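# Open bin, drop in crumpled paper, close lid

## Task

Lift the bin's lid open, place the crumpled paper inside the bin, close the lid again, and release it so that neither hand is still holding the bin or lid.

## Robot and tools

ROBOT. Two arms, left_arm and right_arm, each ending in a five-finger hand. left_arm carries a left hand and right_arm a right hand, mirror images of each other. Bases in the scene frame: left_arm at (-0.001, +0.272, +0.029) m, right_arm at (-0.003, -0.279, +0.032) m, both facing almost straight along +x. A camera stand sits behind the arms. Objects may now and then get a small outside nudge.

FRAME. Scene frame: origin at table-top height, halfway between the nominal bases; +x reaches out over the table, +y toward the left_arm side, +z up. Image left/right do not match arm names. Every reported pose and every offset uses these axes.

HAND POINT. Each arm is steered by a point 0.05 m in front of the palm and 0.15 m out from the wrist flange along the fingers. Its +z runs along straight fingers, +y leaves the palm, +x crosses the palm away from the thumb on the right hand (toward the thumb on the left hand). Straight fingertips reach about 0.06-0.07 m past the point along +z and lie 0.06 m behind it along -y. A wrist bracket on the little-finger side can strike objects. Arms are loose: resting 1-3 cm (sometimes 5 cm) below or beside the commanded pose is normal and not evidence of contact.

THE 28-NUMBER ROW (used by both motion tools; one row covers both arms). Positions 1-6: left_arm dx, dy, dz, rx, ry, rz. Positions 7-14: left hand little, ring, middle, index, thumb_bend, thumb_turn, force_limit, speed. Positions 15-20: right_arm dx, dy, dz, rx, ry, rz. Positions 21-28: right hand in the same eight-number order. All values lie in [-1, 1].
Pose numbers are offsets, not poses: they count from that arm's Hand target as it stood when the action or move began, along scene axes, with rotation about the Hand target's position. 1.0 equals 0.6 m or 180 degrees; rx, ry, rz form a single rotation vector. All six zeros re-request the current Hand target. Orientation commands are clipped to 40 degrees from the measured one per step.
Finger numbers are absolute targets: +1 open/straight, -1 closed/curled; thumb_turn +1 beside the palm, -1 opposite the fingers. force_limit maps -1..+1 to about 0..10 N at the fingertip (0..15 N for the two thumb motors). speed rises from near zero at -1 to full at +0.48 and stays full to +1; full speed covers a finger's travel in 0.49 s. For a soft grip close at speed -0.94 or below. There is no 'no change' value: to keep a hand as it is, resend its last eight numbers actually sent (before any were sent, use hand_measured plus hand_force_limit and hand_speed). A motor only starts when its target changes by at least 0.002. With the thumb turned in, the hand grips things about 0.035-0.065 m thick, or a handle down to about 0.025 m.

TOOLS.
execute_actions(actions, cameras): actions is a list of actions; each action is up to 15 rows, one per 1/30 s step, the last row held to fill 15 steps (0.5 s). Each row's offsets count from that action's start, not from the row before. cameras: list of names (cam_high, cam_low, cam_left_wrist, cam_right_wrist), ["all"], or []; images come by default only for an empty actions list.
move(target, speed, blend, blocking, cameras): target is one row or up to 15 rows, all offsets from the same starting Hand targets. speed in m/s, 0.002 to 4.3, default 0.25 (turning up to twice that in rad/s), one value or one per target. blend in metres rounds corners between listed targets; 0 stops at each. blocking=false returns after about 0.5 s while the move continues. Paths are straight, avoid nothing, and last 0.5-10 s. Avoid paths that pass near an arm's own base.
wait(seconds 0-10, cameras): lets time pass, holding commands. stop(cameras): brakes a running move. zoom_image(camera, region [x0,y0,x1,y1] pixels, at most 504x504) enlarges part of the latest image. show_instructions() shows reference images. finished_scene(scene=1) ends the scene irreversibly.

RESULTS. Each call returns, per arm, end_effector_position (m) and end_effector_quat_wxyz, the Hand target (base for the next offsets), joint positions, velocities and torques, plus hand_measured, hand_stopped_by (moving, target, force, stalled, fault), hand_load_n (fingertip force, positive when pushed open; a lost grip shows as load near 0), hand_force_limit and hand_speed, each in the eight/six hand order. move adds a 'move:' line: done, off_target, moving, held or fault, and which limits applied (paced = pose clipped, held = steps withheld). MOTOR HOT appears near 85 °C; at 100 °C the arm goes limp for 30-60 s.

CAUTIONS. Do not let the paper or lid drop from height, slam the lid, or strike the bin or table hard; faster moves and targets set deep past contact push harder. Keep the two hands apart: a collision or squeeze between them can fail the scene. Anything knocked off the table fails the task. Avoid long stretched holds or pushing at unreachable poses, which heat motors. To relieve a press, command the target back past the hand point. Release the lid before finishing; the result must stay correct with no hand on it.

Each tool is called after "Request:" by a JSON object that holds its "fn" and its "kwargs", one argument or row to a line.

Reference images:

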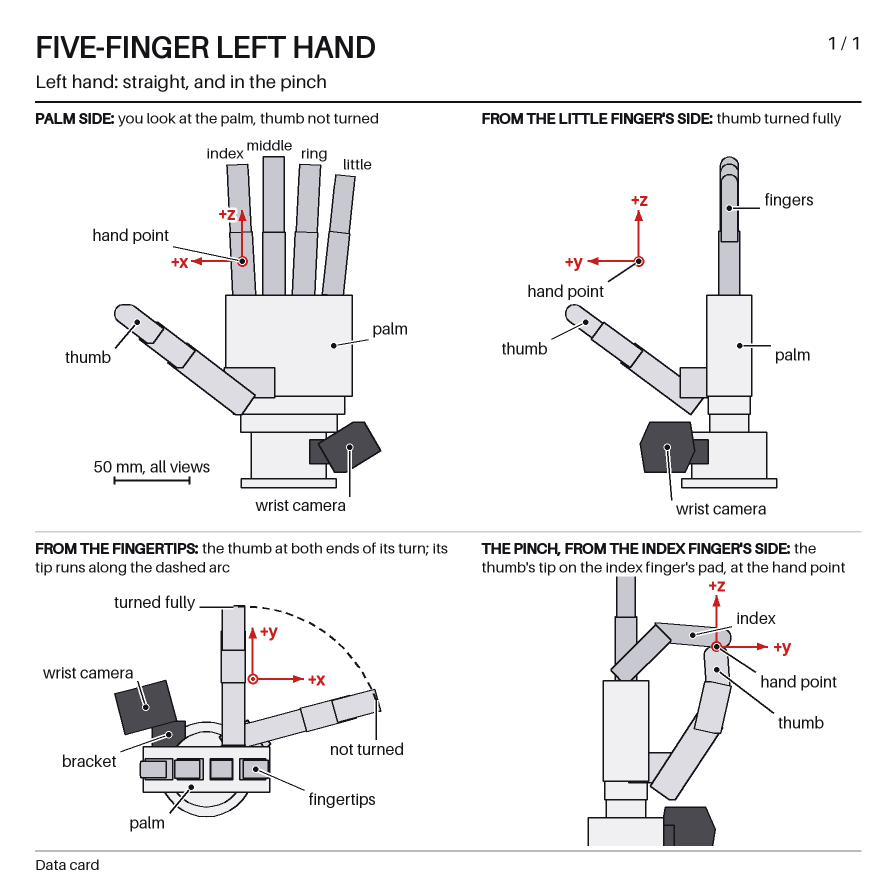

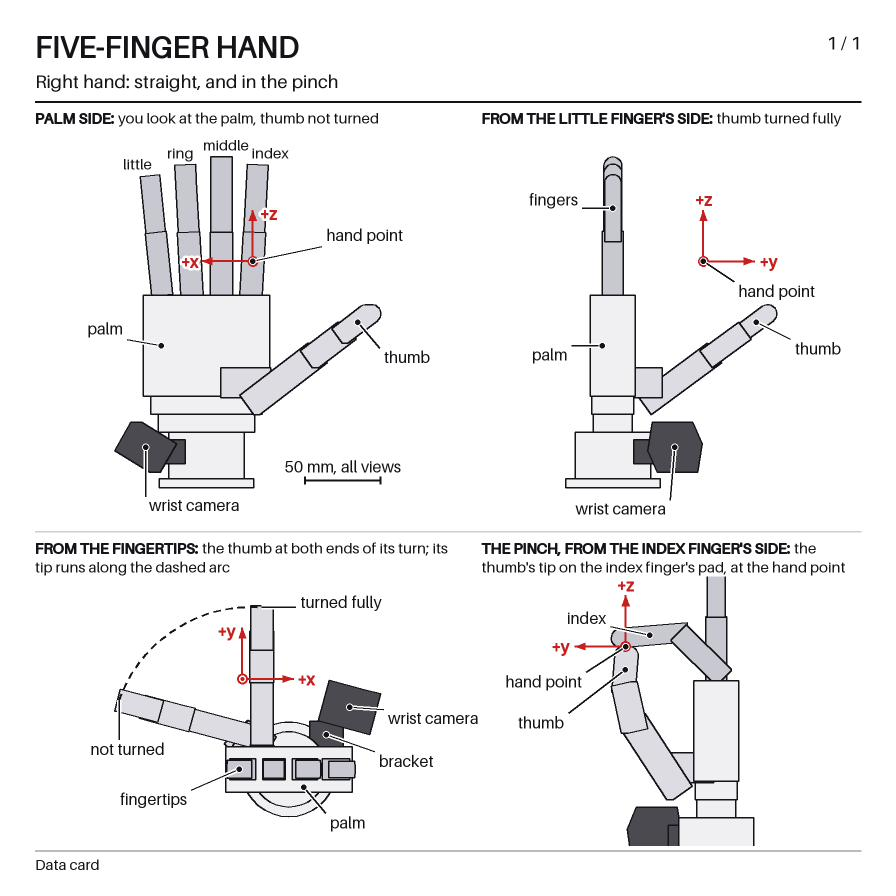

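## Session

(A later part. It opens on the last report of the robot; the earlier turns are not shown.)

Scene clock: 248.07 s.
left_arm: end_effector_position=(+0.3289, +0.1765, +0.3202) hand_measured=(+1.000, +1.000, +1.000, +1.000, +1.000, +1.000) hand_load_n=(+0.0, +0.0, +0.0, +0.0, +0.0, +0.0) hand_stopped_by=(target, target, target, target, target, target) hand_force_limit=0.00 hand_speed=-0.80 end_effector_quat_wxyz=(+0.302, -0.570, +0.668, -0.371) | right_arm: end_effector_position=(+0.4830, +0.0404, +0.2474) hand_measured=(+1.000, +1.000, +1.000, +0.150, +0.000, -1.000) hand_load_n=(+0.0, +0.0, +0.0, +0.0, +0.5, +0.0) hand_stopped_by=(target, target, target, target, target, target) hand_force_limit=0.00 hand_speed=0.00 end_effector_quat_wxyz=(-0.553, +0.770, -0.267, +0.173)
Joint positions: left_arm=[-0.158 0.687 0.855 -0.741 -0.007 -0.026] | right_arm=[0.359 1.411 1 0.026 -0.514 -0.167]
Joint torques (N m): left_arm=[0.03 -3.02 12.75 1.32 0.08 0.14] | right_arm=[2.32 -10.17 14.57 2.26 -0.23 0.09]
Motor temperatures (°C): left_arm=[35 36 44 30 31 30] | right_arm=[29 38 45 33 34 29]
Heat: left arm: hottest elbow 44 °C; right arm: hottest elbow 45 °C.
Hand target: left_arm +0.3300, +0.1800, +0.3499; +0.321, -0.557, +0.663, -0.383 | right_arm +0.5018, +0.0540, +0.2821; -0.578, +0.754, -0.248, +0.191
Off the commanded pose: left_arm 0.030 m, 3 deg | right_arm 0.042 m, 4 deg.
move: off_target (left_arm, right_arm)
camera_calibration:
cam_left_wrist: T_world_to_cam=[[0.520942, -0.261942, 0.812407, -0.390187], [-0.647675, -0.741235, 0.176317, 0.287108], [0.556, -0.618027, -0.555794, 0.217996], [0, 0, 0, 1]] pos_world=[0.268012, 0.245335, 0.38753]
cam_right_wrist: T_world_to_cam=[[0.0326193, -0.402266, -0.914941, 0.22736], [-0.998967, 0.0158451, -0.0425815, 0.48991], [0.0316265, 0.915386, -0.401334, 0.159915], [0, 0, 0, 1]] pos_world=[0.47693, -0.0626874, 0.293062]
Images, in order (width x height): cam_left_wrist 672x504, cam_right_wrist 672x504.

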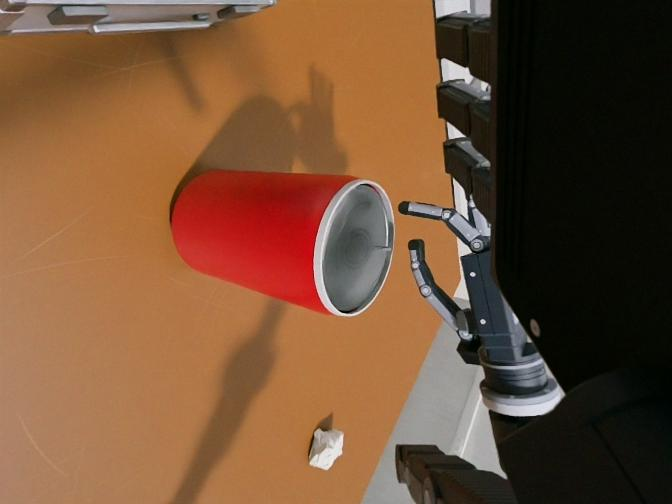

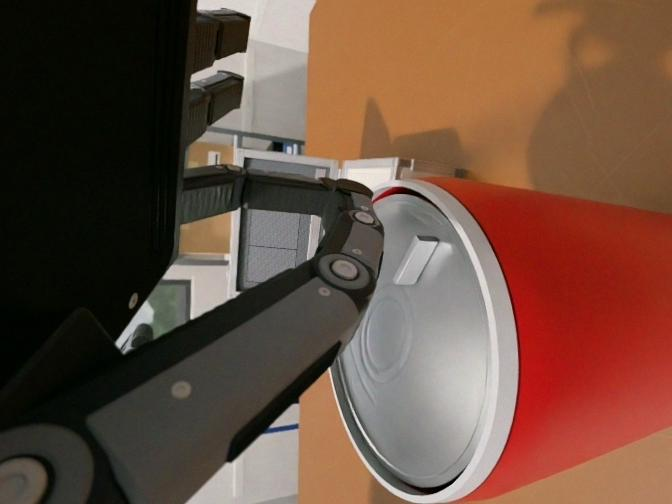

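Request:
{"fn": "move", "kwargs": {
  "target": [0, 0, 0, 0, 0, 0, 1, 1, 1, 1, 1, 1, 0, -0.8, -0.015, 0.0227, -0.025, 0.051, -0.033, 0.02, 1, 1, 1, 0.15, 0, -1, 0, 0],
  "cameras": ["cam_left_wrist", "cam_right_wrist"],
  "speed": 0.1
}}

Request:
{"fn": "zoom_image", "kwargs": {
  "camera": "cam_left_wrist",
  "region": [300, 150, 500, 350]
}}

Request:
{"fn": "zoom_image", "kwargs": {
  "camera": "cam_right_wrist",
  "region": [280, 80, 560, 400]
}}

Scene clock: 271.40 s.
left_arm: end_effector_position=(+0.3289, +0.1765, +0.3202) hand_measured=(+1.000, +1.000, +1.000, +1.000, +1.000, +1.000) hand_load_n=(+0.0, +0.0, +0.0, -0.5, +0.0, +0.0) hand_stopped_by=(target, target, target, target, target, target) hand_force_limit=0.00 hand_speed=-0.80 end_effector_quat_wxyz=(+0.302, -0.570, +0.668, -0.371) | right_arm: end_effector_position=(+0.4926, +0.0643, +0.2701) hand_measured=(+1.000, +1.000, +1.000, +0.150, +0.000, -1.000) hand_load_n=(+0.0, +0.0, +0.0, +0.0, +0.0, +0.0) hand_stopped_by=(target, target, target, target, target, target) hand_force_limit=0.00 hand_speed=0.00 end_effector_quat_wxyz=(-0.648, +0.706, -0.207, +0.198)
Joint positions: left_arm=[-0.158 0.687 0.855 -0.741 -0.007 -0.026] | right_arm=[0.359 1.459 0.93 0.429 -0.602 -0.068]
Joint torques (N m): left_arm=[-0.03 -3.02 12.74 1.33 0.09 0.14] | right_arm=[1.96 -10.11 8.34 2.29 -0.1 0.21]
Heat: left arm: hottest elbow 45 °C; right arm: hottest elbow 46 °C.
Hand target: left_arm +0.3300, +0.1800, +0.3499; +0.321, -0.557, +0.663, -0.383 | right_arm +0.4928, +0.0677, +0.2671; -0.654, +0.702, -0.208, +0.191
Off the commanded pose: left_arm 0.030 m, 3 deg | right_arm 0.004 m, 1 deg.
move: off_target (left_arm)
camera_calibration:
cam_left_wrist: T_world_to_cam=[[0.520942, -0.261942, 0.812407, -0.390187], [-0.647675, -0.741235, 0.176317, 0.287108], [0.556, -0.618027, -0.555794, 0.217996], [0, 0, 0, 1]] pos_world=[0.268012, 0.245335, 0.38753]
cam_right_wrist: T_world_to_cam=[[0.219482, -0.223207, -0.94974, 0.163232], [-0.975277, -0.0245292, -0.219619, 0.538897], [0.0257241, 0.974462, -0.223072, 0.0976652], [0, 0, 0, 1]] pos_world=[0.487235, -0.0455179, 0.295166]
Images, in order (width x height): cam_left_wrist 672x504, cam_right_wrist 672x504.

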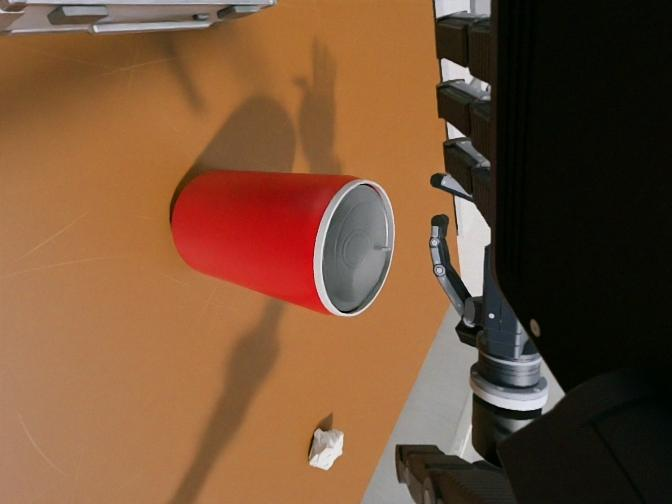

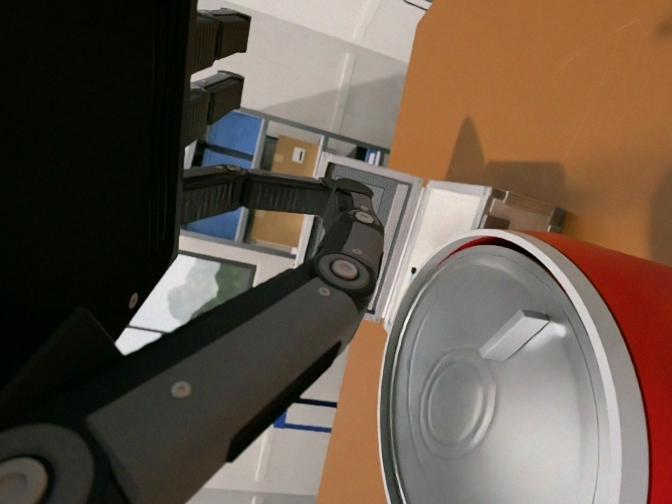

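Scaled by 2.520 from the camera's 672x504 image, which has a finer 960x720 frame.

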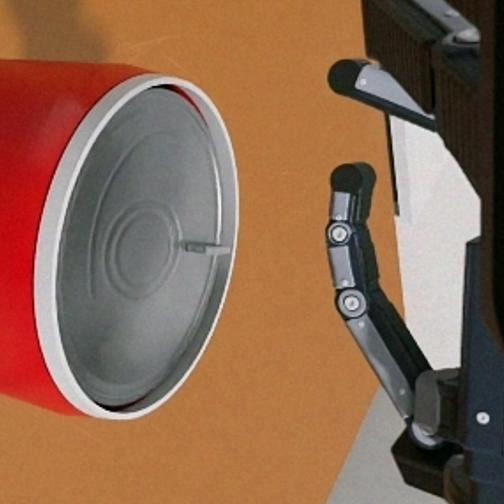

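Scaled by 1.575 from the camera's 672x504 image, which has a finer 960x720 frame.

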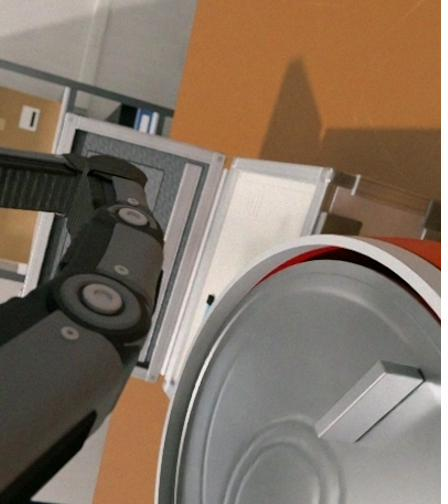

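Request:
{"fn": "move", "kwargs": {
  "target": [0, 0, 0, 0, 0, 0, 1, 1, 1, 1, 1, 1, 0, -0.8, -0.035, -0.02, -0.058, 0, 0, 0, 1, 1, 1, 0.15, 0, -1, 0, 0],
  "cameras": ["cam_left_wrist", "cam_right_wrist"],
  "speed": 0.1
}}

Request:
{"fn": "zoom_image", "kwargs": {
  "camera": "cam_left_wrist",
  "region": [300, 150, 500, 350]
}}

Request:
{"fn": "zoom_image", "kwargs": {
  "camera": "cam_right_wrist",
  "region": [280, 80, 560, 400]
}}

Scene clock: 280.20 s.
left_arm: end_effector_position=(+0.3289, +0.1765, +0.3202) hand_measured=(+1.000, +1.000, +1.000, +1.000, +1.000, +1.000) hand_load_n=(+0.0, +0.0, +0.0, +0.0, +0.0, +0.0) hand_stopped_by=(target, target, target, target, target, target) hand_force_limit=0.00 hand_speed=-0.80 end_effector_quat_wxyz=(+0.302, -0.570, +0.668, -0.371) | right_arm: end_effector_position=(+0.4693, +0.0561, +0.2334) hand_measured=(+1.000, +1.000, +1.000, +0.150, +0.000, -1.000) hand_load_n=(+0.0, +0.0, +0.0, +0.0, +0.0, +0.0) hand_stopped_by=(target, target, target, target, target, target) hand_force_limit=0.00 hand_speed=0.00 end_effector_quat_wxyz=(-0.648, +0.707, -0.205, +0.194)
Joint positions: left_arm=[-0.158 0.687 0.855 -0.741 -0.007 -0.026] | right_arm=[0.359 1.46 0.818 0.54 -0.609 -0.068]
Joint torques (N m): left_arm=[-0.03 -3.02 12.74 1.32 0.09 0.14] | right_arm=[1.49 -9.35 7.99 2.29 -0.1 0.21]
Heat: left arm: hottest elbow 46 °C; right arm: hottest elbow 45 °C.
Hand target: left_arm +0.3300, +0.1800, +0.3499; +0.321, -0.557, +0.663, -0.383 | right_arm +0.4718, +0.0557, +0.2323; -0.654, +0.702, -0.208, +0.191
Off the commanded pose: left_arm 0.030 m, 3 deg | right_arm 0.003 m, 1 deg.
move: off_target (left_arm)
camera_calibration:
cam_left_wrist: T_world_to_cam=[[0.520942, -0.261942, 0.812407, -0.390187], [-0.647675, -0.741235, 0.176317, 0.287108], [0.556, -0.618027, -0.555794, 0.217996], [0, 0, 0, 1]] pos_world=[0.268012, 0.245335, 0.38753]
cam_right_wrist: T_world_to_cam=[[0.218187, -0.221976, -0.950327, 0.132358], [-0.97575, -0.0321457, -0.216515, 0.507785], [0.0175122, 0.974522, -0.223607, 0.10211], [0, 0, 0, 1]] pos_world=[0.464804, -0.0538048, 0.258559]
Images, in order (width x height): cam_left_wrist 672x504, cam_right_wrist 672x504.

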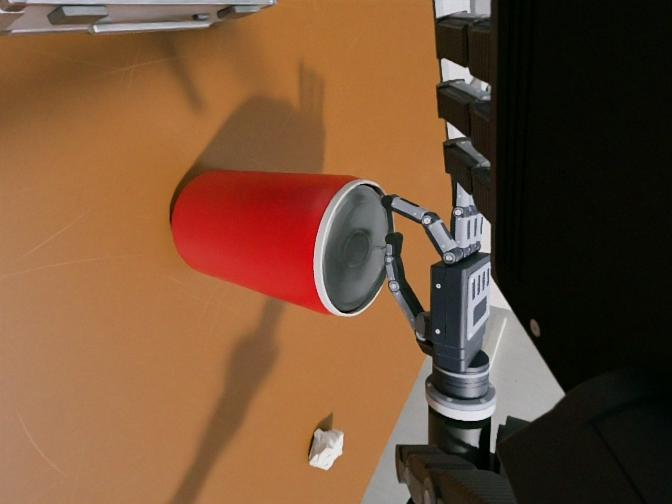

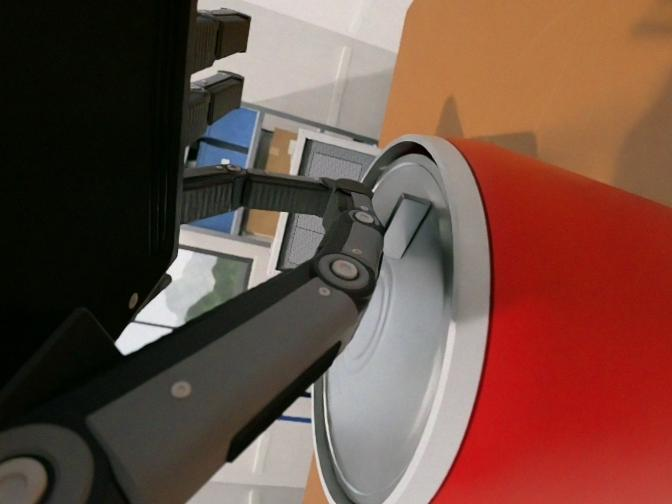

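Scaled by 2.520 from the camera's 672x504 image, which has a finer 960x720 frame.

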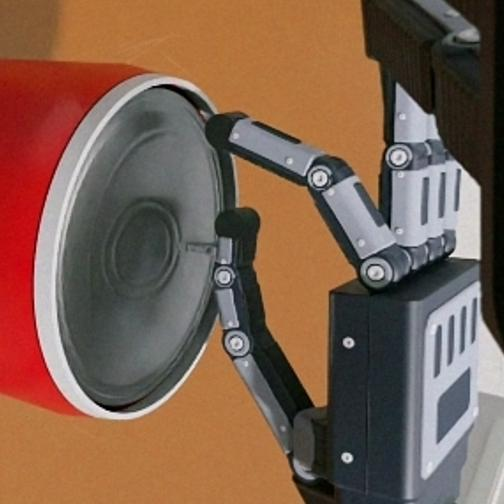

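Scaled by 1.575 from the camera's 672x504 image, which has a finer 960x720 frame.

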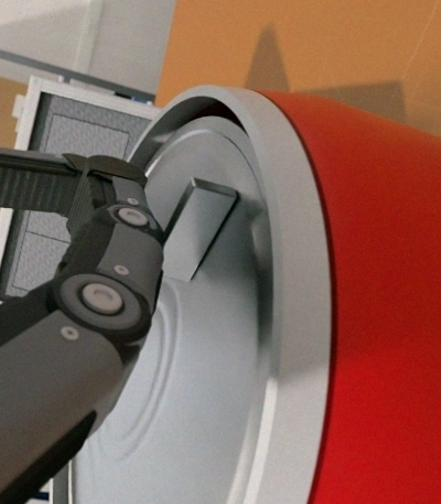

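Request:
{"fn": "move", "kwargs": {
  "target": [0, 0, 0, 0, 0, 0, 1, 1, 1, 1, 1, 1, 0, -0.8, -0.0017, -0.0328, -0.01, 0, 0, 0, 1, 1, 1, 0.15, 0, -1, 0, 0],
  "cameras": ["cam_left_wrist", "cam_right_wrist"],
  "speed": 0.05
}}

Request:
{"fn": "zoom_image", "kwargs": {
  "camera": "cam_left_wrist",
  "region": [300, 150, 500, 350]
}}

Request:
{"fn": "zoom_image", "kwargs": {
  "camera": "cam_right_wrist",
  "region": [280, 80, 560, 400]
}}

Scene clock: 296.53 s.
left_arm: end_effector_position=(+0.3289, +0.1765, +0.3202) hand_measured=(+1.000, +1.000, +1.000, +1.000, +1.000, +1.000) hand_load_n=(+0.0, +0.0, +0.0, +0.0, +0.0, +0.0) hand_stopped_by=(target, target, target, target, target, target) hand_force_limit=0.00 hand_speed=-0.80 end_effector_quat_wxyz=(+0.302, -0.570, +0.668, -0.371) | right_arm: end_effector_position=(+0.4671, +0.0430, +0.2292) hand_measured=(+1.000, +1.000, +1.000, +0.150, +0.000, -1.000) hand_load_n=(+0.0, +0.0, +0.0, +0.0, -1.5, -0.5) hand_stopped_by=(target, target, target, target, target, target) hand_force_limit=0.00 hand_speed=0.00 end_effector_quat_wxyz=(+0.653, -0.706, +0.202, -0.187)
Joint positions: left_arm=[-0.158 0.687 0.855 -0.741 -0.007 -0.026] | right_arm=[0.325 1.46 0.798 0.564 -0.66 -0.061]
Joint torques (N m): left_arm=[0.03 -3.08 12.75 1.32 0.09 0.14] | right_arm=[0.97 -9.88 7.08 2.03 -0.05 0.15]
Heat: left arm: hottest elbow 46 °C; right arm: hottest elbow 43 °C.
Hand target: left_arm +0.3300, +0.1800, +0.3499; +0.321, -0.557, +0.663, -0.383 | right_arm +0.4708, +0.0360, +0.2263; +0.654, -0.702, +0.208, -0.191
Off the commanded pose: left_arm 0.030 m, 3 deg | right_arm 0.008 m, 1 deg.
move: off_target (left_arm)
camera_calibration:
cam_left_wrist: T_world_to_cam=[[0.520942, -0.261942, 0.812407, -0.390187], [-0.647675, -0.741235, 0.176317, 0.287108], [0.556, -0.618027, -0.555794, 0.217996], [0, 0, 0, 1]] pos_world=[0.268012, 0.245335, 0.38753]
cam_right_wrist: T_world_to_cam=[[0.217858, -0.2085, -0.953449, 0.126315], [-0.97598, -0.0454317, -0.213071, 0.504202], [0.00110839, 0.976967, -0.213389, 0.119163], [0, 0, 0, 1]] pos_world=[0.464441, -0.0671748, 0.253294]
Images, in order (width x height): cam_left_wrist 672x504, cam_right_wrist 672x504.

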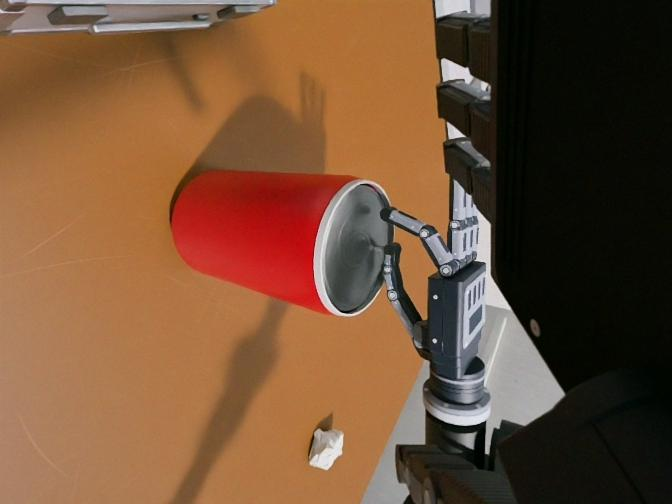

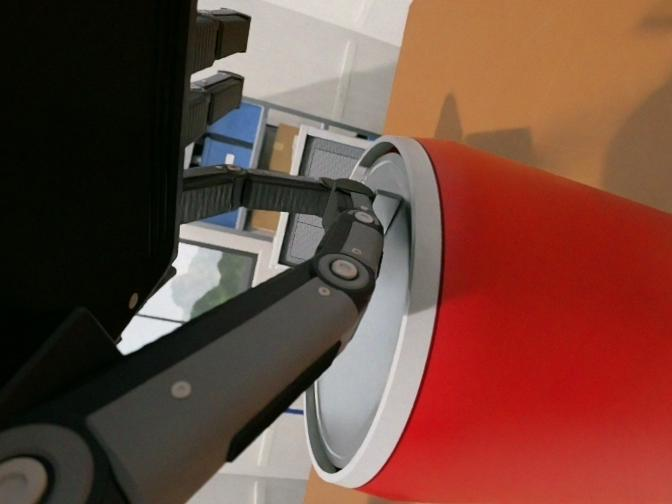

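Scaled by 2.520 from the camera's 672x504 image, which has a finer 960x720 frame.

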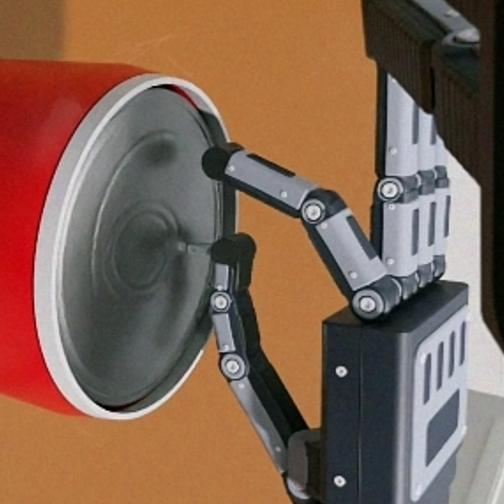

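Scaled by 1.575 from the camera's 672x504 image, which has a finer 960x720 frame.

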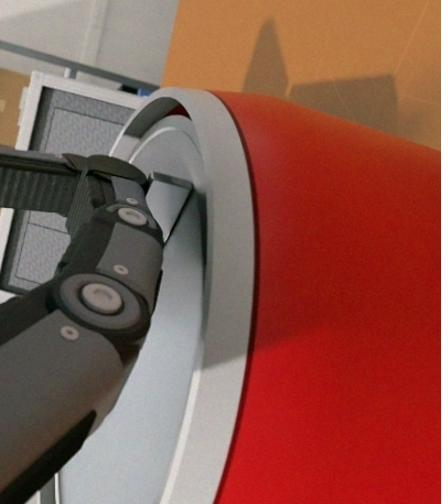

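Request:
{"fn": "move", "kwargs": {
  "target": [0, 0, 0, 0, 0, 0, 1, 1, 1, 1, 1, 1, 0, -0.8, 0.0017, -0.0142, -0.0133, 0, 0, 0, 1, 1, 1, 0.15, 0, -1, 0, 0],
  "cameras": ["cam_left_wrist", "cam_right_wrist"],
  "speed": 0.05
}}

Request:
{"fn": "zoom_image", "kwargs": {
  "camera": "cam_left_wrist",
  "region": [340, 190, 440, 290]
}}

Request:
{"fn": "zoom_image", "kwargs": {
  "camera": "cam_right_wrist",
  "region": [280, 80, 560, 400]
}}

Scene clock: 307.60 s.
left_arm: end_effector_position=(+0.3289, +0.1765, +0.3202) hand_measured=(+1.000, +1.000, +1.000, +1.000, +1.000, +1.000) hand_load_n=(+0.0, +0.0, +0.0, +0.0, +0.0, +0.0) hand_stopped_by=(target, target, target, target, target, target) hand_force_limit=0.00 hand_speed=-0.80 end_effector_quat_wxyz=(+0.302, -0.570, +0.668, -0.371) | right_arm: end_effector_position=(+0.4678, +0.0321, +0.2260) hand_measured=(+1.000, +1.000, +1.000, +0.150, +0.000, -1.000) hand_load_n=(+0.0, +0.0, +0.0, +0.0, -1.0, +0.0) hand_stopped_by=(target, target, target, target, target, target) hand_force_limit=0.00 hand_speed=0.00 end_effector_quat_wxyz=(+0.655, -0.703, +0.201, -0.190)
Joint positions: left_arm=[-0.158 0.687 0.855 -0.741 -0.007 -0.026] | right_arm=[0.3 1.46 0.781 0.589 -0.681 -0.061]
Joint torques (N m): left_arm=[0.03 -3.02 12.75 1.32 0.08 0.14] | right_arm=[0.97 -8.82 7.16 1.99 -0.02 0.13]
Heat: left arm: hottest elbow 47 °C; right arm: hottest elbow 42 °C.
Hand target: left_arm +0.3300, +0.1800, +0.3499; +0.321, -0.557, +0.663, -0.383 | right_arm +0.4718, +0.0275, +0.2183; +0.654, -0.702, +0.208, -0.191
Off the commanded pose: left_arm 0.030 m, 3 deg | right_arm 0.010 m, 1 deg.
move: off_target (left_arm)
camera_calibration:
cam_left_wrist: T_world_to_cam=[[0.520942, -0.261942, 0.812407, -0.390187], [-0.647675, -0.741235, 0.176317, 0.287108], [0.556, -0.618027, -0.555794, 0.217996], [0, 0, 0, 1]] pos_world=[0.268012, 0.245335, 0.38753]
cam_right_wrist: T_world_to_cam=[[0.223437, -0.204831, -0.952954, 0.117949], [-0.974703, -0.0413741, -0.219643, 0.504472], [0.00556209, 0.977923, -0.208893, 0.125992], [0, 0, 0, 1]] pos_world=[0.464655, -0.0781786, 0.249522]
Images, in order (width x height): cam_left_wrist 672x504, cam_right_wrist 672x504.

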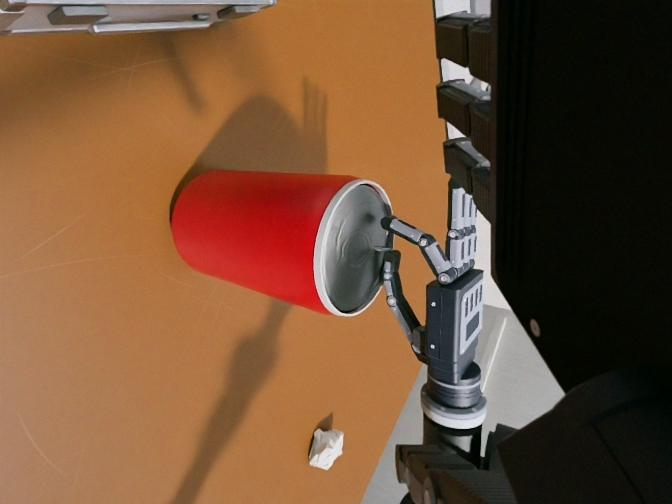

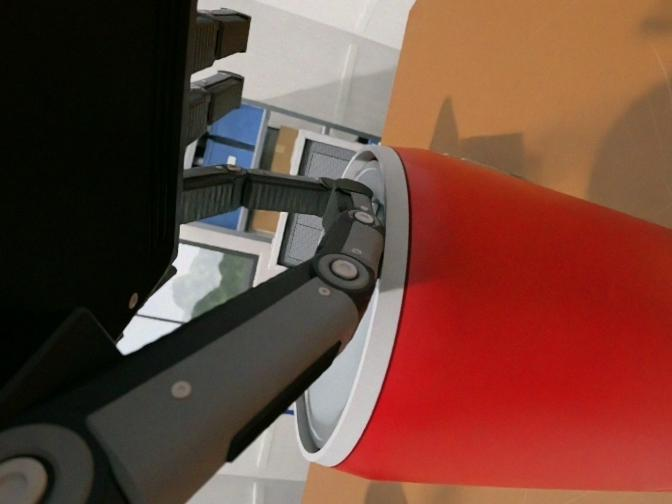

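Scaled by 5.040 from the camera's 672x504 image, which has a finer 960x720 frame.

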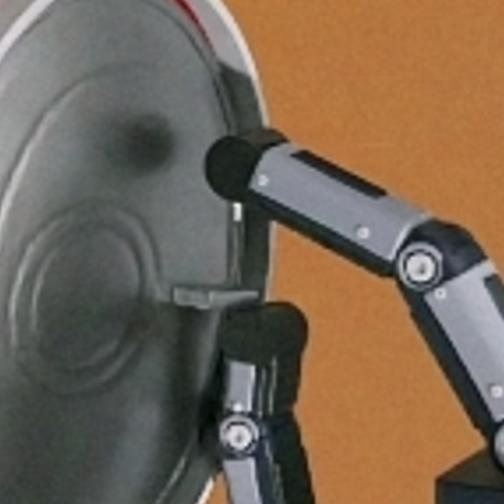

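Scaled by 1.575 from the camera's 672x504 image, which has a finer 960x720 frame.

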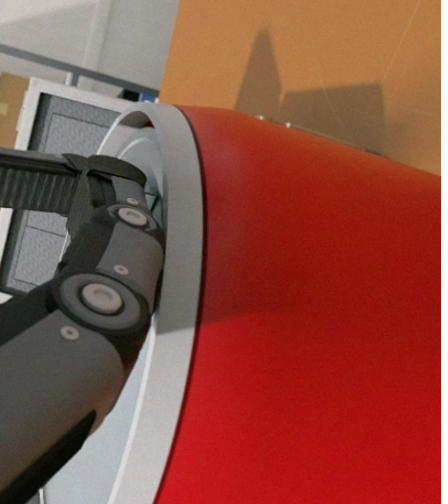

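Request:
{"fn": "move", "kwargs": {
  "target": [0, 0, 0, 0, 0, 0, 1, 1, 1, 1, 1, 1, 0, -0.8, 0, 0, -0.0133, 0, 0, 0, 1, 1, 1, 0.15, 0, -1, 0, 0],
  "cameras": ["cam_left_wrist", "cam_right_wrist"],
  "speed": 0.05
}}

Request:
{"fn": "zoom_image", "kwargs": {
  "camera": "cam_left_wrist",
  "region": [340, 190, 440, 290]
}}

Scene clock: 314.97 s.
left_arm: end_effector_position=(+0.3289, +0.1765, +0.3202) hand_measured=(+1.000, +1.000, +1.000, +1.000, +1.000, +1.000) hand_load_n=(+0.0, +0.0, +0.0, +0.0, +0.0, -0.5) hand_stopped_by=(target, target, target, target, target, target) hand_force_limit=0.00 hand_speed=-0.80 end_effector_quat_wxyz=(+0.302, -0.570, +0.668, -0.371) | right_arm: end_effector_position=(+0.4683, +0.0316, +0.2267) hand_measured=(+1.000, +1.000, +1.000, +0.150, +0.000, -1.000) hand_load_n=(+0.0, +0.0, +0.0, +0.0, -1.0, +0.0) hand_stopped_by=(target, target, target, target, target, target) hand_force_limit=0.00 hand_speed=0.00 end_effector_quat_wxyz=(+0.658, -0.700, +0.196, -0.195)
Joint positions: left_arm=[-0.158 0.687 0.855 -0.741 -0.007 -0.026] | right_arm=[0.299 1.463 0.775 0.615 -0.683 -0.061]
Joint torques (N m): left_arm=[-0.03 -3.08 12.74 1.33 0.09 0.15] | right_arm=[0.91 -7.88 6.79 1.96 0 0.13]
Heat: left arm: hottest elbow 47 °C; right arm: hottest elbow 42 °C.
Hand target: left_arm +0.3300, +0.1800, +0.3499; +0.321, -0.557, +0.663, -0.383 | right_arm +0.4718, +0.0275, +0.2103; +0.654, -0.702, +0.208, -0.191
Off the commanded pose: left_arm 0.030 m, 3 deg | right_arm 0.017 m, 2 deg.
move: off_target (left_arm, right_arm)
camera_calibration:
cam_left_wrist: T_world_to_cam=[[0.520942, -0.261942, 0.812407, -0.390187], [-0.647675, -0.741235, 0.176317, 0.287108], [0.556, -0.618027, -0.555794, 0.217996], [0, 0, 0, 1]] pos_world=[0.268012, 0.245335, 0.38753]
cam_right_wrist: T_world_to_cam=[[0.238622, -0.199555, -0.950388, 0.110452], [-0.971073, -0.0401604, -0.235383, 0.506868], [0.00880385, 0.979063, -0.203365, 0.123868], [0, 0, 0, 1]] pos_world=[0.464759, -0.0788771, 0.24947]
Images, in order (width x height): cam_left_wrist 672x504, cam_right_wrist 672x504.

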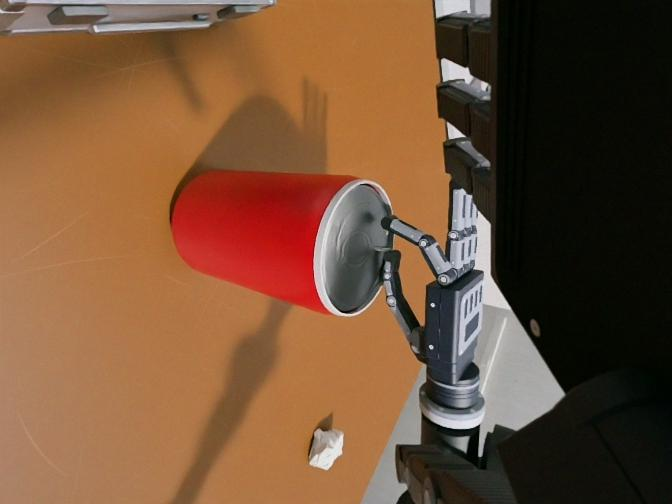

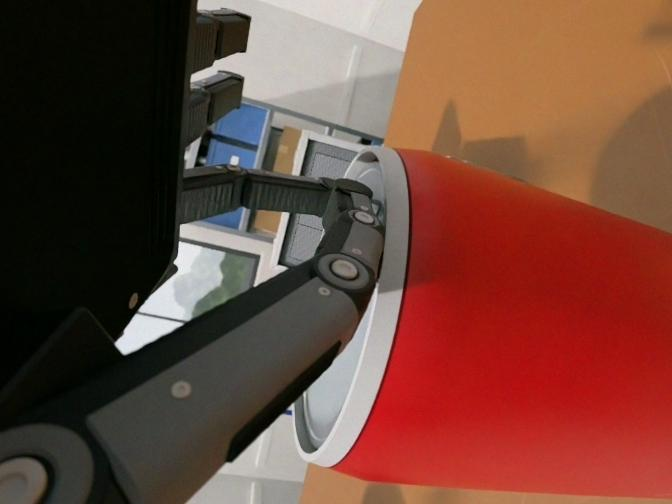

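Scaled by 5.040 from the camera's 672x504 image, which has a finer 960x720 frame.

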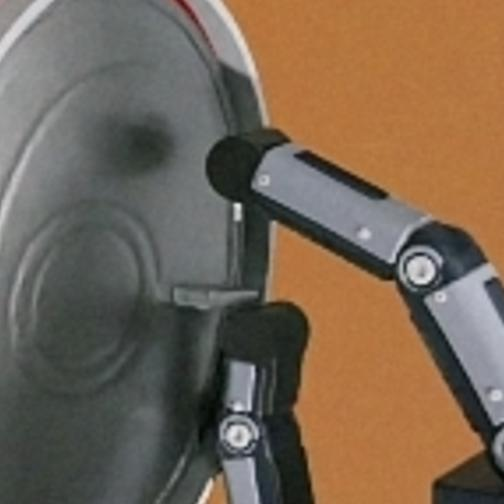

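Request:
{"fn": "move", "kwargs": {
  "target": [0, 0, 0, 0, 0, 0, 1, 1, 1, 1, 1, 1, 0, -0.8, -0.008, 0.006, 0.032, -0.056, 0.036, 0, 1, 1, 1, -0.08, 0, -1, 0, 0],
  "cameras": ["cam_left_wrist"],
  "speed": 0.05
}}

Request:
{"fn": "zoom_image", "kwargs": {
  "camera": "cam_left_wrist",
  "region": [340, 190, 440, 290]
}}

Scene clock: 328.50 s.
left_arm: end_effector_position=(+0.3289, +0.1765, +0.3202) hand_measured=(+1.000, +1.000, +1.000, +1.000, +1.000, +1.000) hand_load_n=(+0.0, +0.0, +0.0, +0.0, +0.0, -0.5) hand_stopped_by=(target, target, target, target, target, target) hand_force_limit=0.00 hand_speed=-0.80 end_effector_quat_wxyz=(+0.302, -0.570, +0.668, -0.371) | right_arm: end_effector_position=(+0.4648, +0.0287, +0.2288) hand_measured=(+1.000, +1.000, +1.000, -0.080, +0.000, -1.000) hand_load_n=(+0.0, +0.0, +0.0, +2.5, +0.0, +0.0) hand_stopped_by=(target, target, target, target, target, target) hand_force_limit=0.00 hand_speed=0.00 end_effector_quat_wxyz=(-0.584, +0.758, -0.238, +0.166)
Joint positions: left_arm=[-0.158 0.687 0.855 -0.741 -0.007 -0.026] | right_arm=[0.323 1.398 0.887 0.184 -0.614 -0.165]
Joint torques (N m): left_arm=[-0.09 -2.96 12.74 1.32 0.08 0.14] | right_arm=[2.37 -9.76 10.54 0.12 0.15 -0.32]
Heat: left arm: hottest elbow 47 °C; right arm: hottest elbow 41 °C.
Hand target: left_arm +0.3300, +0.1800, +0.3499; +0.321, -0.557, +0.663, -0.383 | right_arm +0.4670, +0.0311, +0.2295; -0.577, +0.766, -0.227, +0.168
Off the commanded pose: left_arm 0.030 m, 3 deg | right_arm 0.003 m, 2 deg.
move: off_target (left_arm)
camera_calibration:
cam_left_wrist: T_world_to_cam=[[0.520942, -0.261942, 0.812407, -0.390187], [-0.647675, -0.741235, 0.176317, 0.287108], [0.556, -0.618027, -0.555794, 0.217996], [0, 0, 0, 1]] pos_world=[0.268012, 0.245335, 0.38753]
Images, in order (width x height): cam_left_wrist 672x504.

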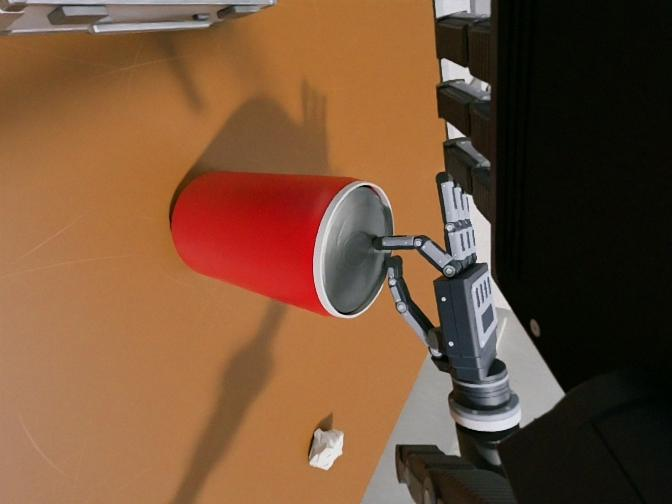

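Scaled by 5.040 from the camera's 672x504 image, which has a finer 960x720 frame.

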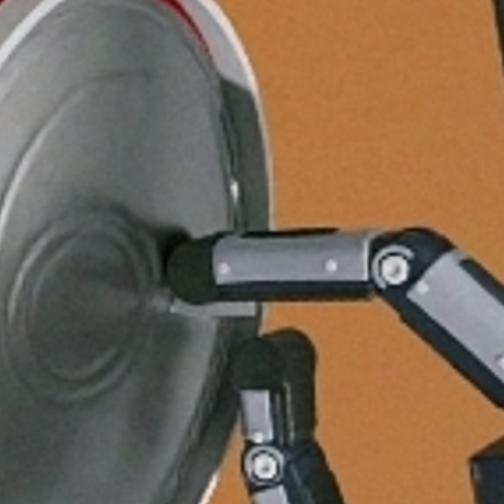

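Request:
{"fn": "move", "kwargs": {
  "target": [0, 0, 0, 0, 0, 0, 1, 1, 1, 1, 1, 1, 0, -0.8, 0.0053, 0.008, 0, 0, 0, 0, 1, 1, 1, 0.05, 0.2, -1, 0, 0],
  "cameras": ["cam_left_wrist", "cam_right_wrist"],
  "speed": 0.05
}}

Request:
{"fn": "zoom_image", "kwargs": {
  "camera": "cam_left_wrist",
  "region": [340, 190, 440, 290]
}}

Request:
{"fn": "zoom_image", "kwargs": {
  "camera": "cam_right_wrist",
  "region": [300, 130, 460, 290]
}}

Scene clock: 338.30 s.
left_arm: end_effector_position=(+0.3289, +0.1765, +0.3202) hand_measured=(+1.000, +1.000, +1.000, +1.000, +1.000, +1.000) hand_load_n=(+0.0, +0.0, +0.0, +0.0, +0.0, -0.5) hand_stopped_by=(target, target, target, target, target, target) hand_force_limit=0.00 hand_speed=-0.80 end_effector_quat_wxyz=(+0.302, -0.570, +0.668, -0.371) | right_arm: end_effector_position=(+0.4637, +0.0298, +0.2291) hand_measured=(+1.000, +1.000, +1.000, +0.050, +0.198, -1.000) hand_load_n=(+0.0, +0.0, +0.0, +0.0, -4.5, -0.5) hand_stopped_by=(target, target, target, target, target, target) hand_force_limit=0.00 hand_speed=0.00 end_effector_quat_wxyz=(-0.583, +0.759, -0.238, +0.165)
Joint positions: left_arm=[-0.158 0.687 0.855 -0.741 -0.007 -0.026] | right_arm=[0.327 1.396 0.888 0.178 -0.612 -0.167]
Joint torques (N m): left_arm=[-0.03 -3.02 12.74 1.32 0.09 0.14] | right_arm=[2.37 -8.64 11.44 0.38 0.25 -0.26]
Heat: left arm: hottest elbow 47 °C; right arm: hottest elbow 41 °C.
Hand target: left_arm +0.3300, +0.1800, +0.3499; +0.321, -0.557, +0.663, -0.383 | right_arm +0.4702, +0.0359, +0.2295; -0.577, +0.766, -0.227, +0.168
Off the commanded pose: left_arm 0.030 m, 3 deg | right_arm 0.009 m, 2 deg.
move: off_target (left_arm)
camera_calibration:
cam_left_wrist: T_world_to_cam=[[0.520942, -0.261942, 0.812407, -0.390187], [-0.647675, -0.741235, 0.176317, 0.287108], [0.556, -0.618027, -0.555794, 0.217996], [0, 0, 0, 1]] pos_world=[0.268012, 0.245335, 0.38753]
cam_right_wrist: T_world_to_cam=[[0.0911682, -0.350546, -0.932098, 0.182161], [-0.995795, -0.0405514, -0.0821477, 0.47935], [-0.00900134, 0.935667, -0.352768, 0.169948], [0, 0, 0, 1]] pos_world=[0.462257, -0.0757203, 0.269122]
Images, in order (width x height): cam_left_wrist 672x504, cam_right_wrist 672x504.

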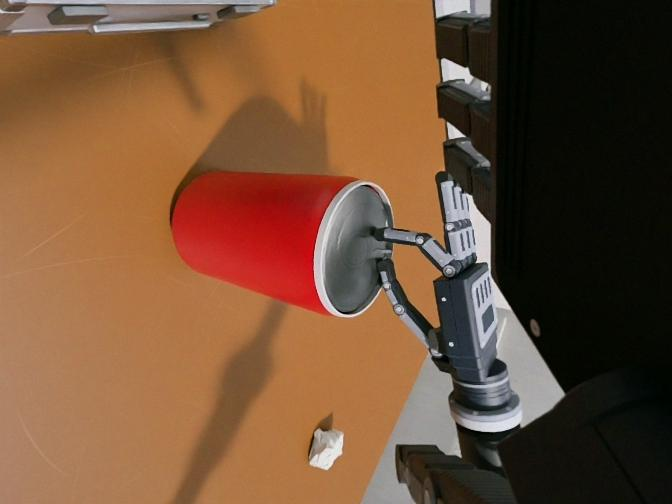

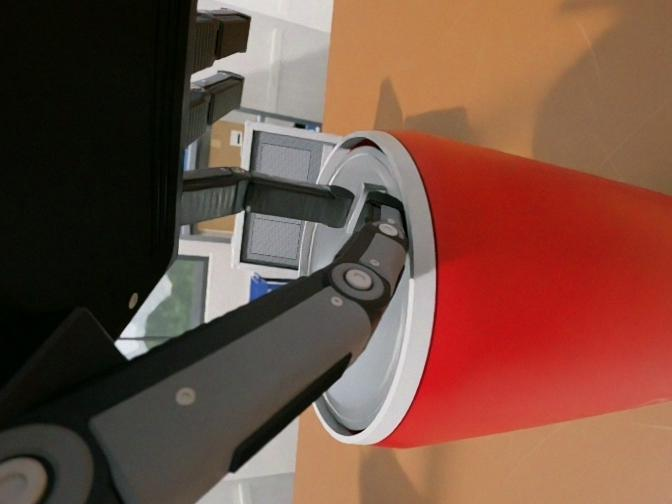

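Scaled by 5.040 from the camera's 672x504 image, which has a finer 960x720 frame.

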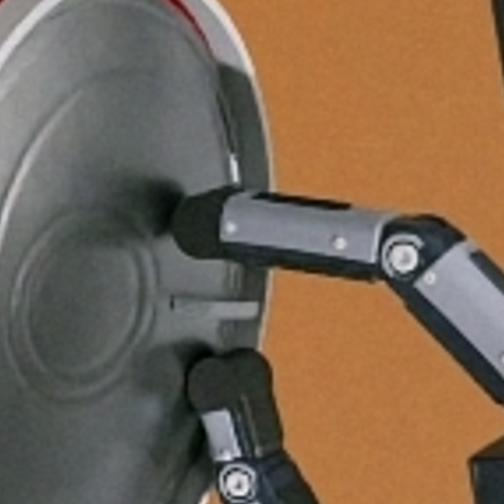

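Scaled by 3.150 from the camera's 672x504 image, which has a finer 960x720 frame.

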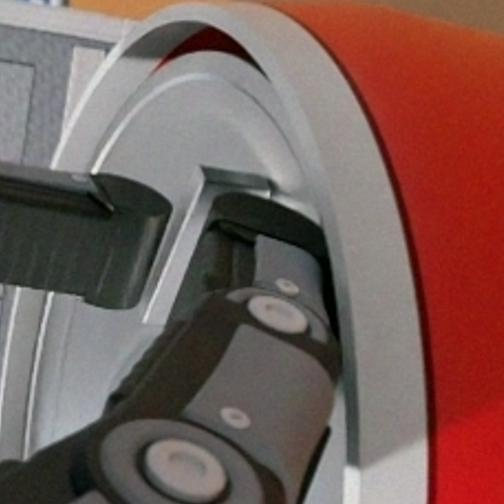

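Request:
{"fn": "move", "kwargs": {
  "target": [0,0,0,0,0,0,1,1,1,1,1,1,0,-0.8,0,0,0.01,0,0,0,1,1,1,0.05,0.2,-1,0,0],
  "speed": 0.05,
  "cameras": ["cam_left_wrist"]
}}

Request:
{"fn": "zoom_image", "kwargs": {
  "camera": "cam_left_wrist",
  "region": [340, 190, 440, 290]
}}

Scene clock: 351.37 s.
left_arm: end_effector_position=(+0.3289, +0.1765, +0.3202) hand_measured=(+1.000, +1.000, +1.000, +1.000, +1.000, +1.000) hand_load_n=(+0.0, +0.0, +0.0, +0.0, -0.5, +0.0) hand_stopped_by=(target, target, target, target, target, target) hand_force_limit=0.00 hand_speed=-0.80 end_effector_quat_wxyz=(+0.302, -0.570, +0.668, -0.371) | right_arm: end_effector_position=(+0.4635, +0.0299, +0.2286) hand_measured=(+1.000, +1.000, +1.000, +0.050, +0.198, -1.000) hand_load_n=(+0.0, +0.0, +0.0, +0.0, -4.0, -0.5) hand_stopped_by=(target, target, target, target, target, target) hand_force_limit=0.00 hand_speed=0.00 end_effector_quat_wxyz=(-0.579, +0.761, -0.241, +0.162)
Joint positions: left_arm=[-0.158 0.687 0.855 -0.741 -0.007 -0.026] | right_arm=[0.328 1.396 0.894 0.159 -0.608 -0.167]
Joint torques (N m): left_arm=[0.03 -3.02 12.74 1.32 0.09 0.15] | right_arm=[2.37 -9.29 11.71 0.39 0.24 -0.26]
Heat: left arm: hottest elbow 47 °C; right arm: hottest elbow 42 °C.
Hand target: left_arm +0.3300, +0.1800, +0.3499; +0.321, -0.557, +0.663, -0.383 | right_arm +0.4702, +0.0359, +0.2355; -0.577, +0.766, -0.227, +0.168
Off the commanded pose: left_arm 0.030 m, 3 deg | right_arm 0.011 m, 2 deg.
move: off_target (left_arm, right_arm)
camera_calibration:
cam_left_wrist: T_world_to_cam=[[0.520942, -0.261942, 0.812407, -0.390187], [-0.647675, -0.741235, 0.176317, 0.287108], [0.556, -0.618027, -0.555794, 0.217996], [0, 0, 0, 1]] pos_world=[0.268012, 0.245335, 0.38753]
Images, in order (width x height): cam_left_wrist 672x504.

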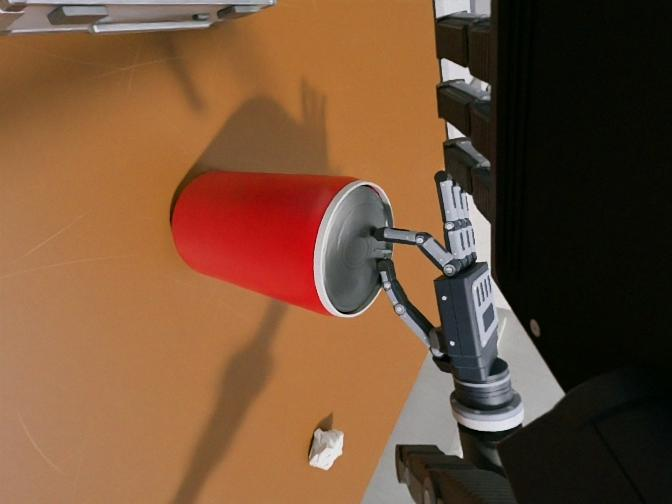

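Scaled by 5.040 from the camera's 672x504 image, which has a finer 960x720 frame.

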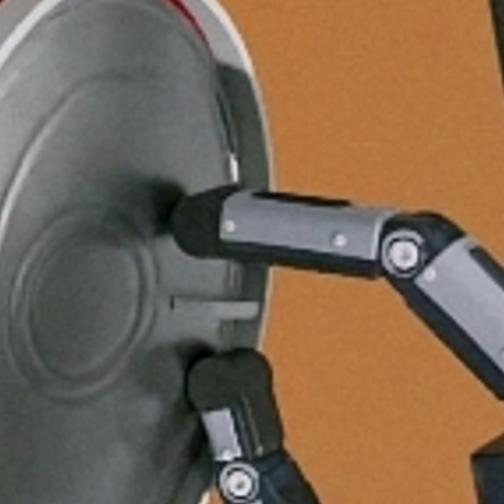

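Request:
{"fn": "move", "kwargs": {
  "target": [0,0,0,0,0,0,1,1,1,1,1,1,0,-0.8,0.01,0.015,0.003,0,0,0,1,1,1,0.05,0.2,-1,0,0],
  "speed": 0.05,
  "cameras": ["cam_left_wrist"]
}}

Request:
{"fn": "zoom_image", "kwargs": {
  "camera": "cam_left_wrist",
  "region": [340, 190, 440, 290]
}}

Scene clock: 354.50 s.
left_arm: end_effector_position=(+0.3289, +0.1765, +0.3202) hand_measured=(+1.000, +1.000, +1.000, +1.000, +1.000, +1.000) hand_load_n=(+0.0, +0.0, +0.0, +0.0, +0.0, +0.0) hand_stopped_by=(target, target, target, target, target, target) hand_force_limit=0.00 hand_speed=-0.80 end_effector_quat_wxyz=(+0.302, -0.570, +0.668, -0.371) | right_arm: end_effector_position=(+0.4656, +0.0318, +0.2300) hand_measured=(+1.000, +1.000, +1.000, +0.050, +0.198, -1.000) hand_load_n=(+0.0, +0.0, +0.0, +0.0, -1.5, +0.0) hand_stopped_by=(target, target, target, target, target, target) hand_force_limit=0.00 hand_speed=0.00 end_effector_quat_wxyz=(-0.576, +0.762, -0.244, +0.165)
Joint positions: left_arm=[-0.158 0.687 0.855 -0.741 -0.007 -0.026] | right_arm=[0.334 1.398 0.903 0.148 -0.592 -0.167]
Joint torques (N m): left_arm=[-0.03 -3.08 12.77 1.32 0.09 0.14] | right_arm=[2.43 -8 13.2 0.69 0.17 -0.19]
Heat: left arm: hottest elbow 47 °C; right arm: hottest elbow 42 °C.
Hand target: left_arm +0.3300, +0.1800, +0.3499; +0.321, -0.557, +0.663, -0.383 | right_arm +0.4762, +0.0449, +0.2373; -0.577, +0.766, -0.227, +0.168
Off the commanded pose: left_arm 0.030 m, 3 deg | right_arm 0.018 m, 2 deg.
move: off_target (left_arm, right_arm)
camera_calibration:
cam_left_wrist: T_world_to_cam=[[0.520942, -0.261942, 0.812407, -0.390187], [-0.647675, -0.741235, 0.176317, 0.287108], [0.556, -0.618027, -0.555794, 0.217996], [0, 0, 0, 1]] pos_world=[0.268012, 0.245335, 0.38753]
Images, in order (width x height): cam_left_wrist 672x504.

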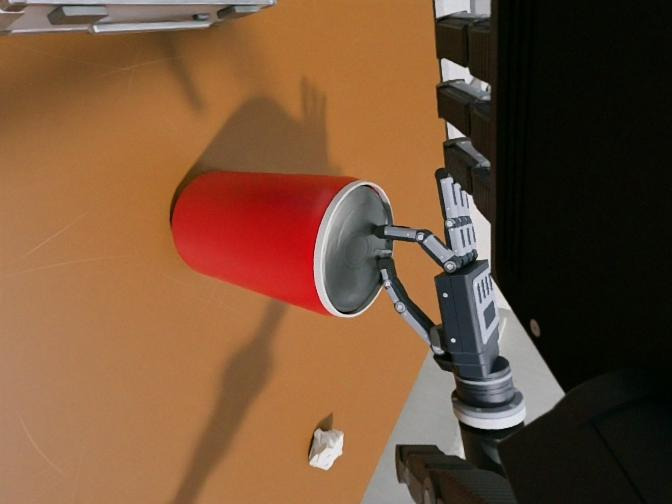

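Scaled by 5.040 from the camera's 672x504 image, which has a finer 960x720 frame.

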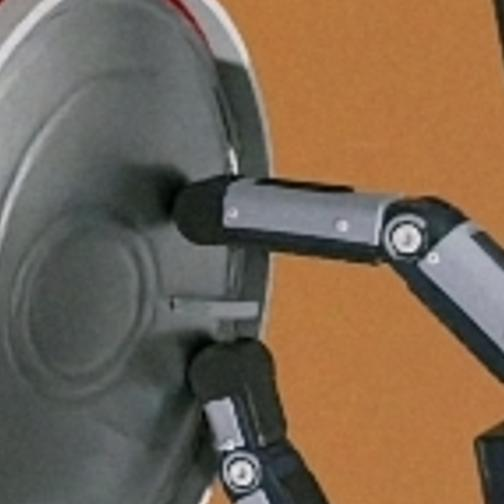

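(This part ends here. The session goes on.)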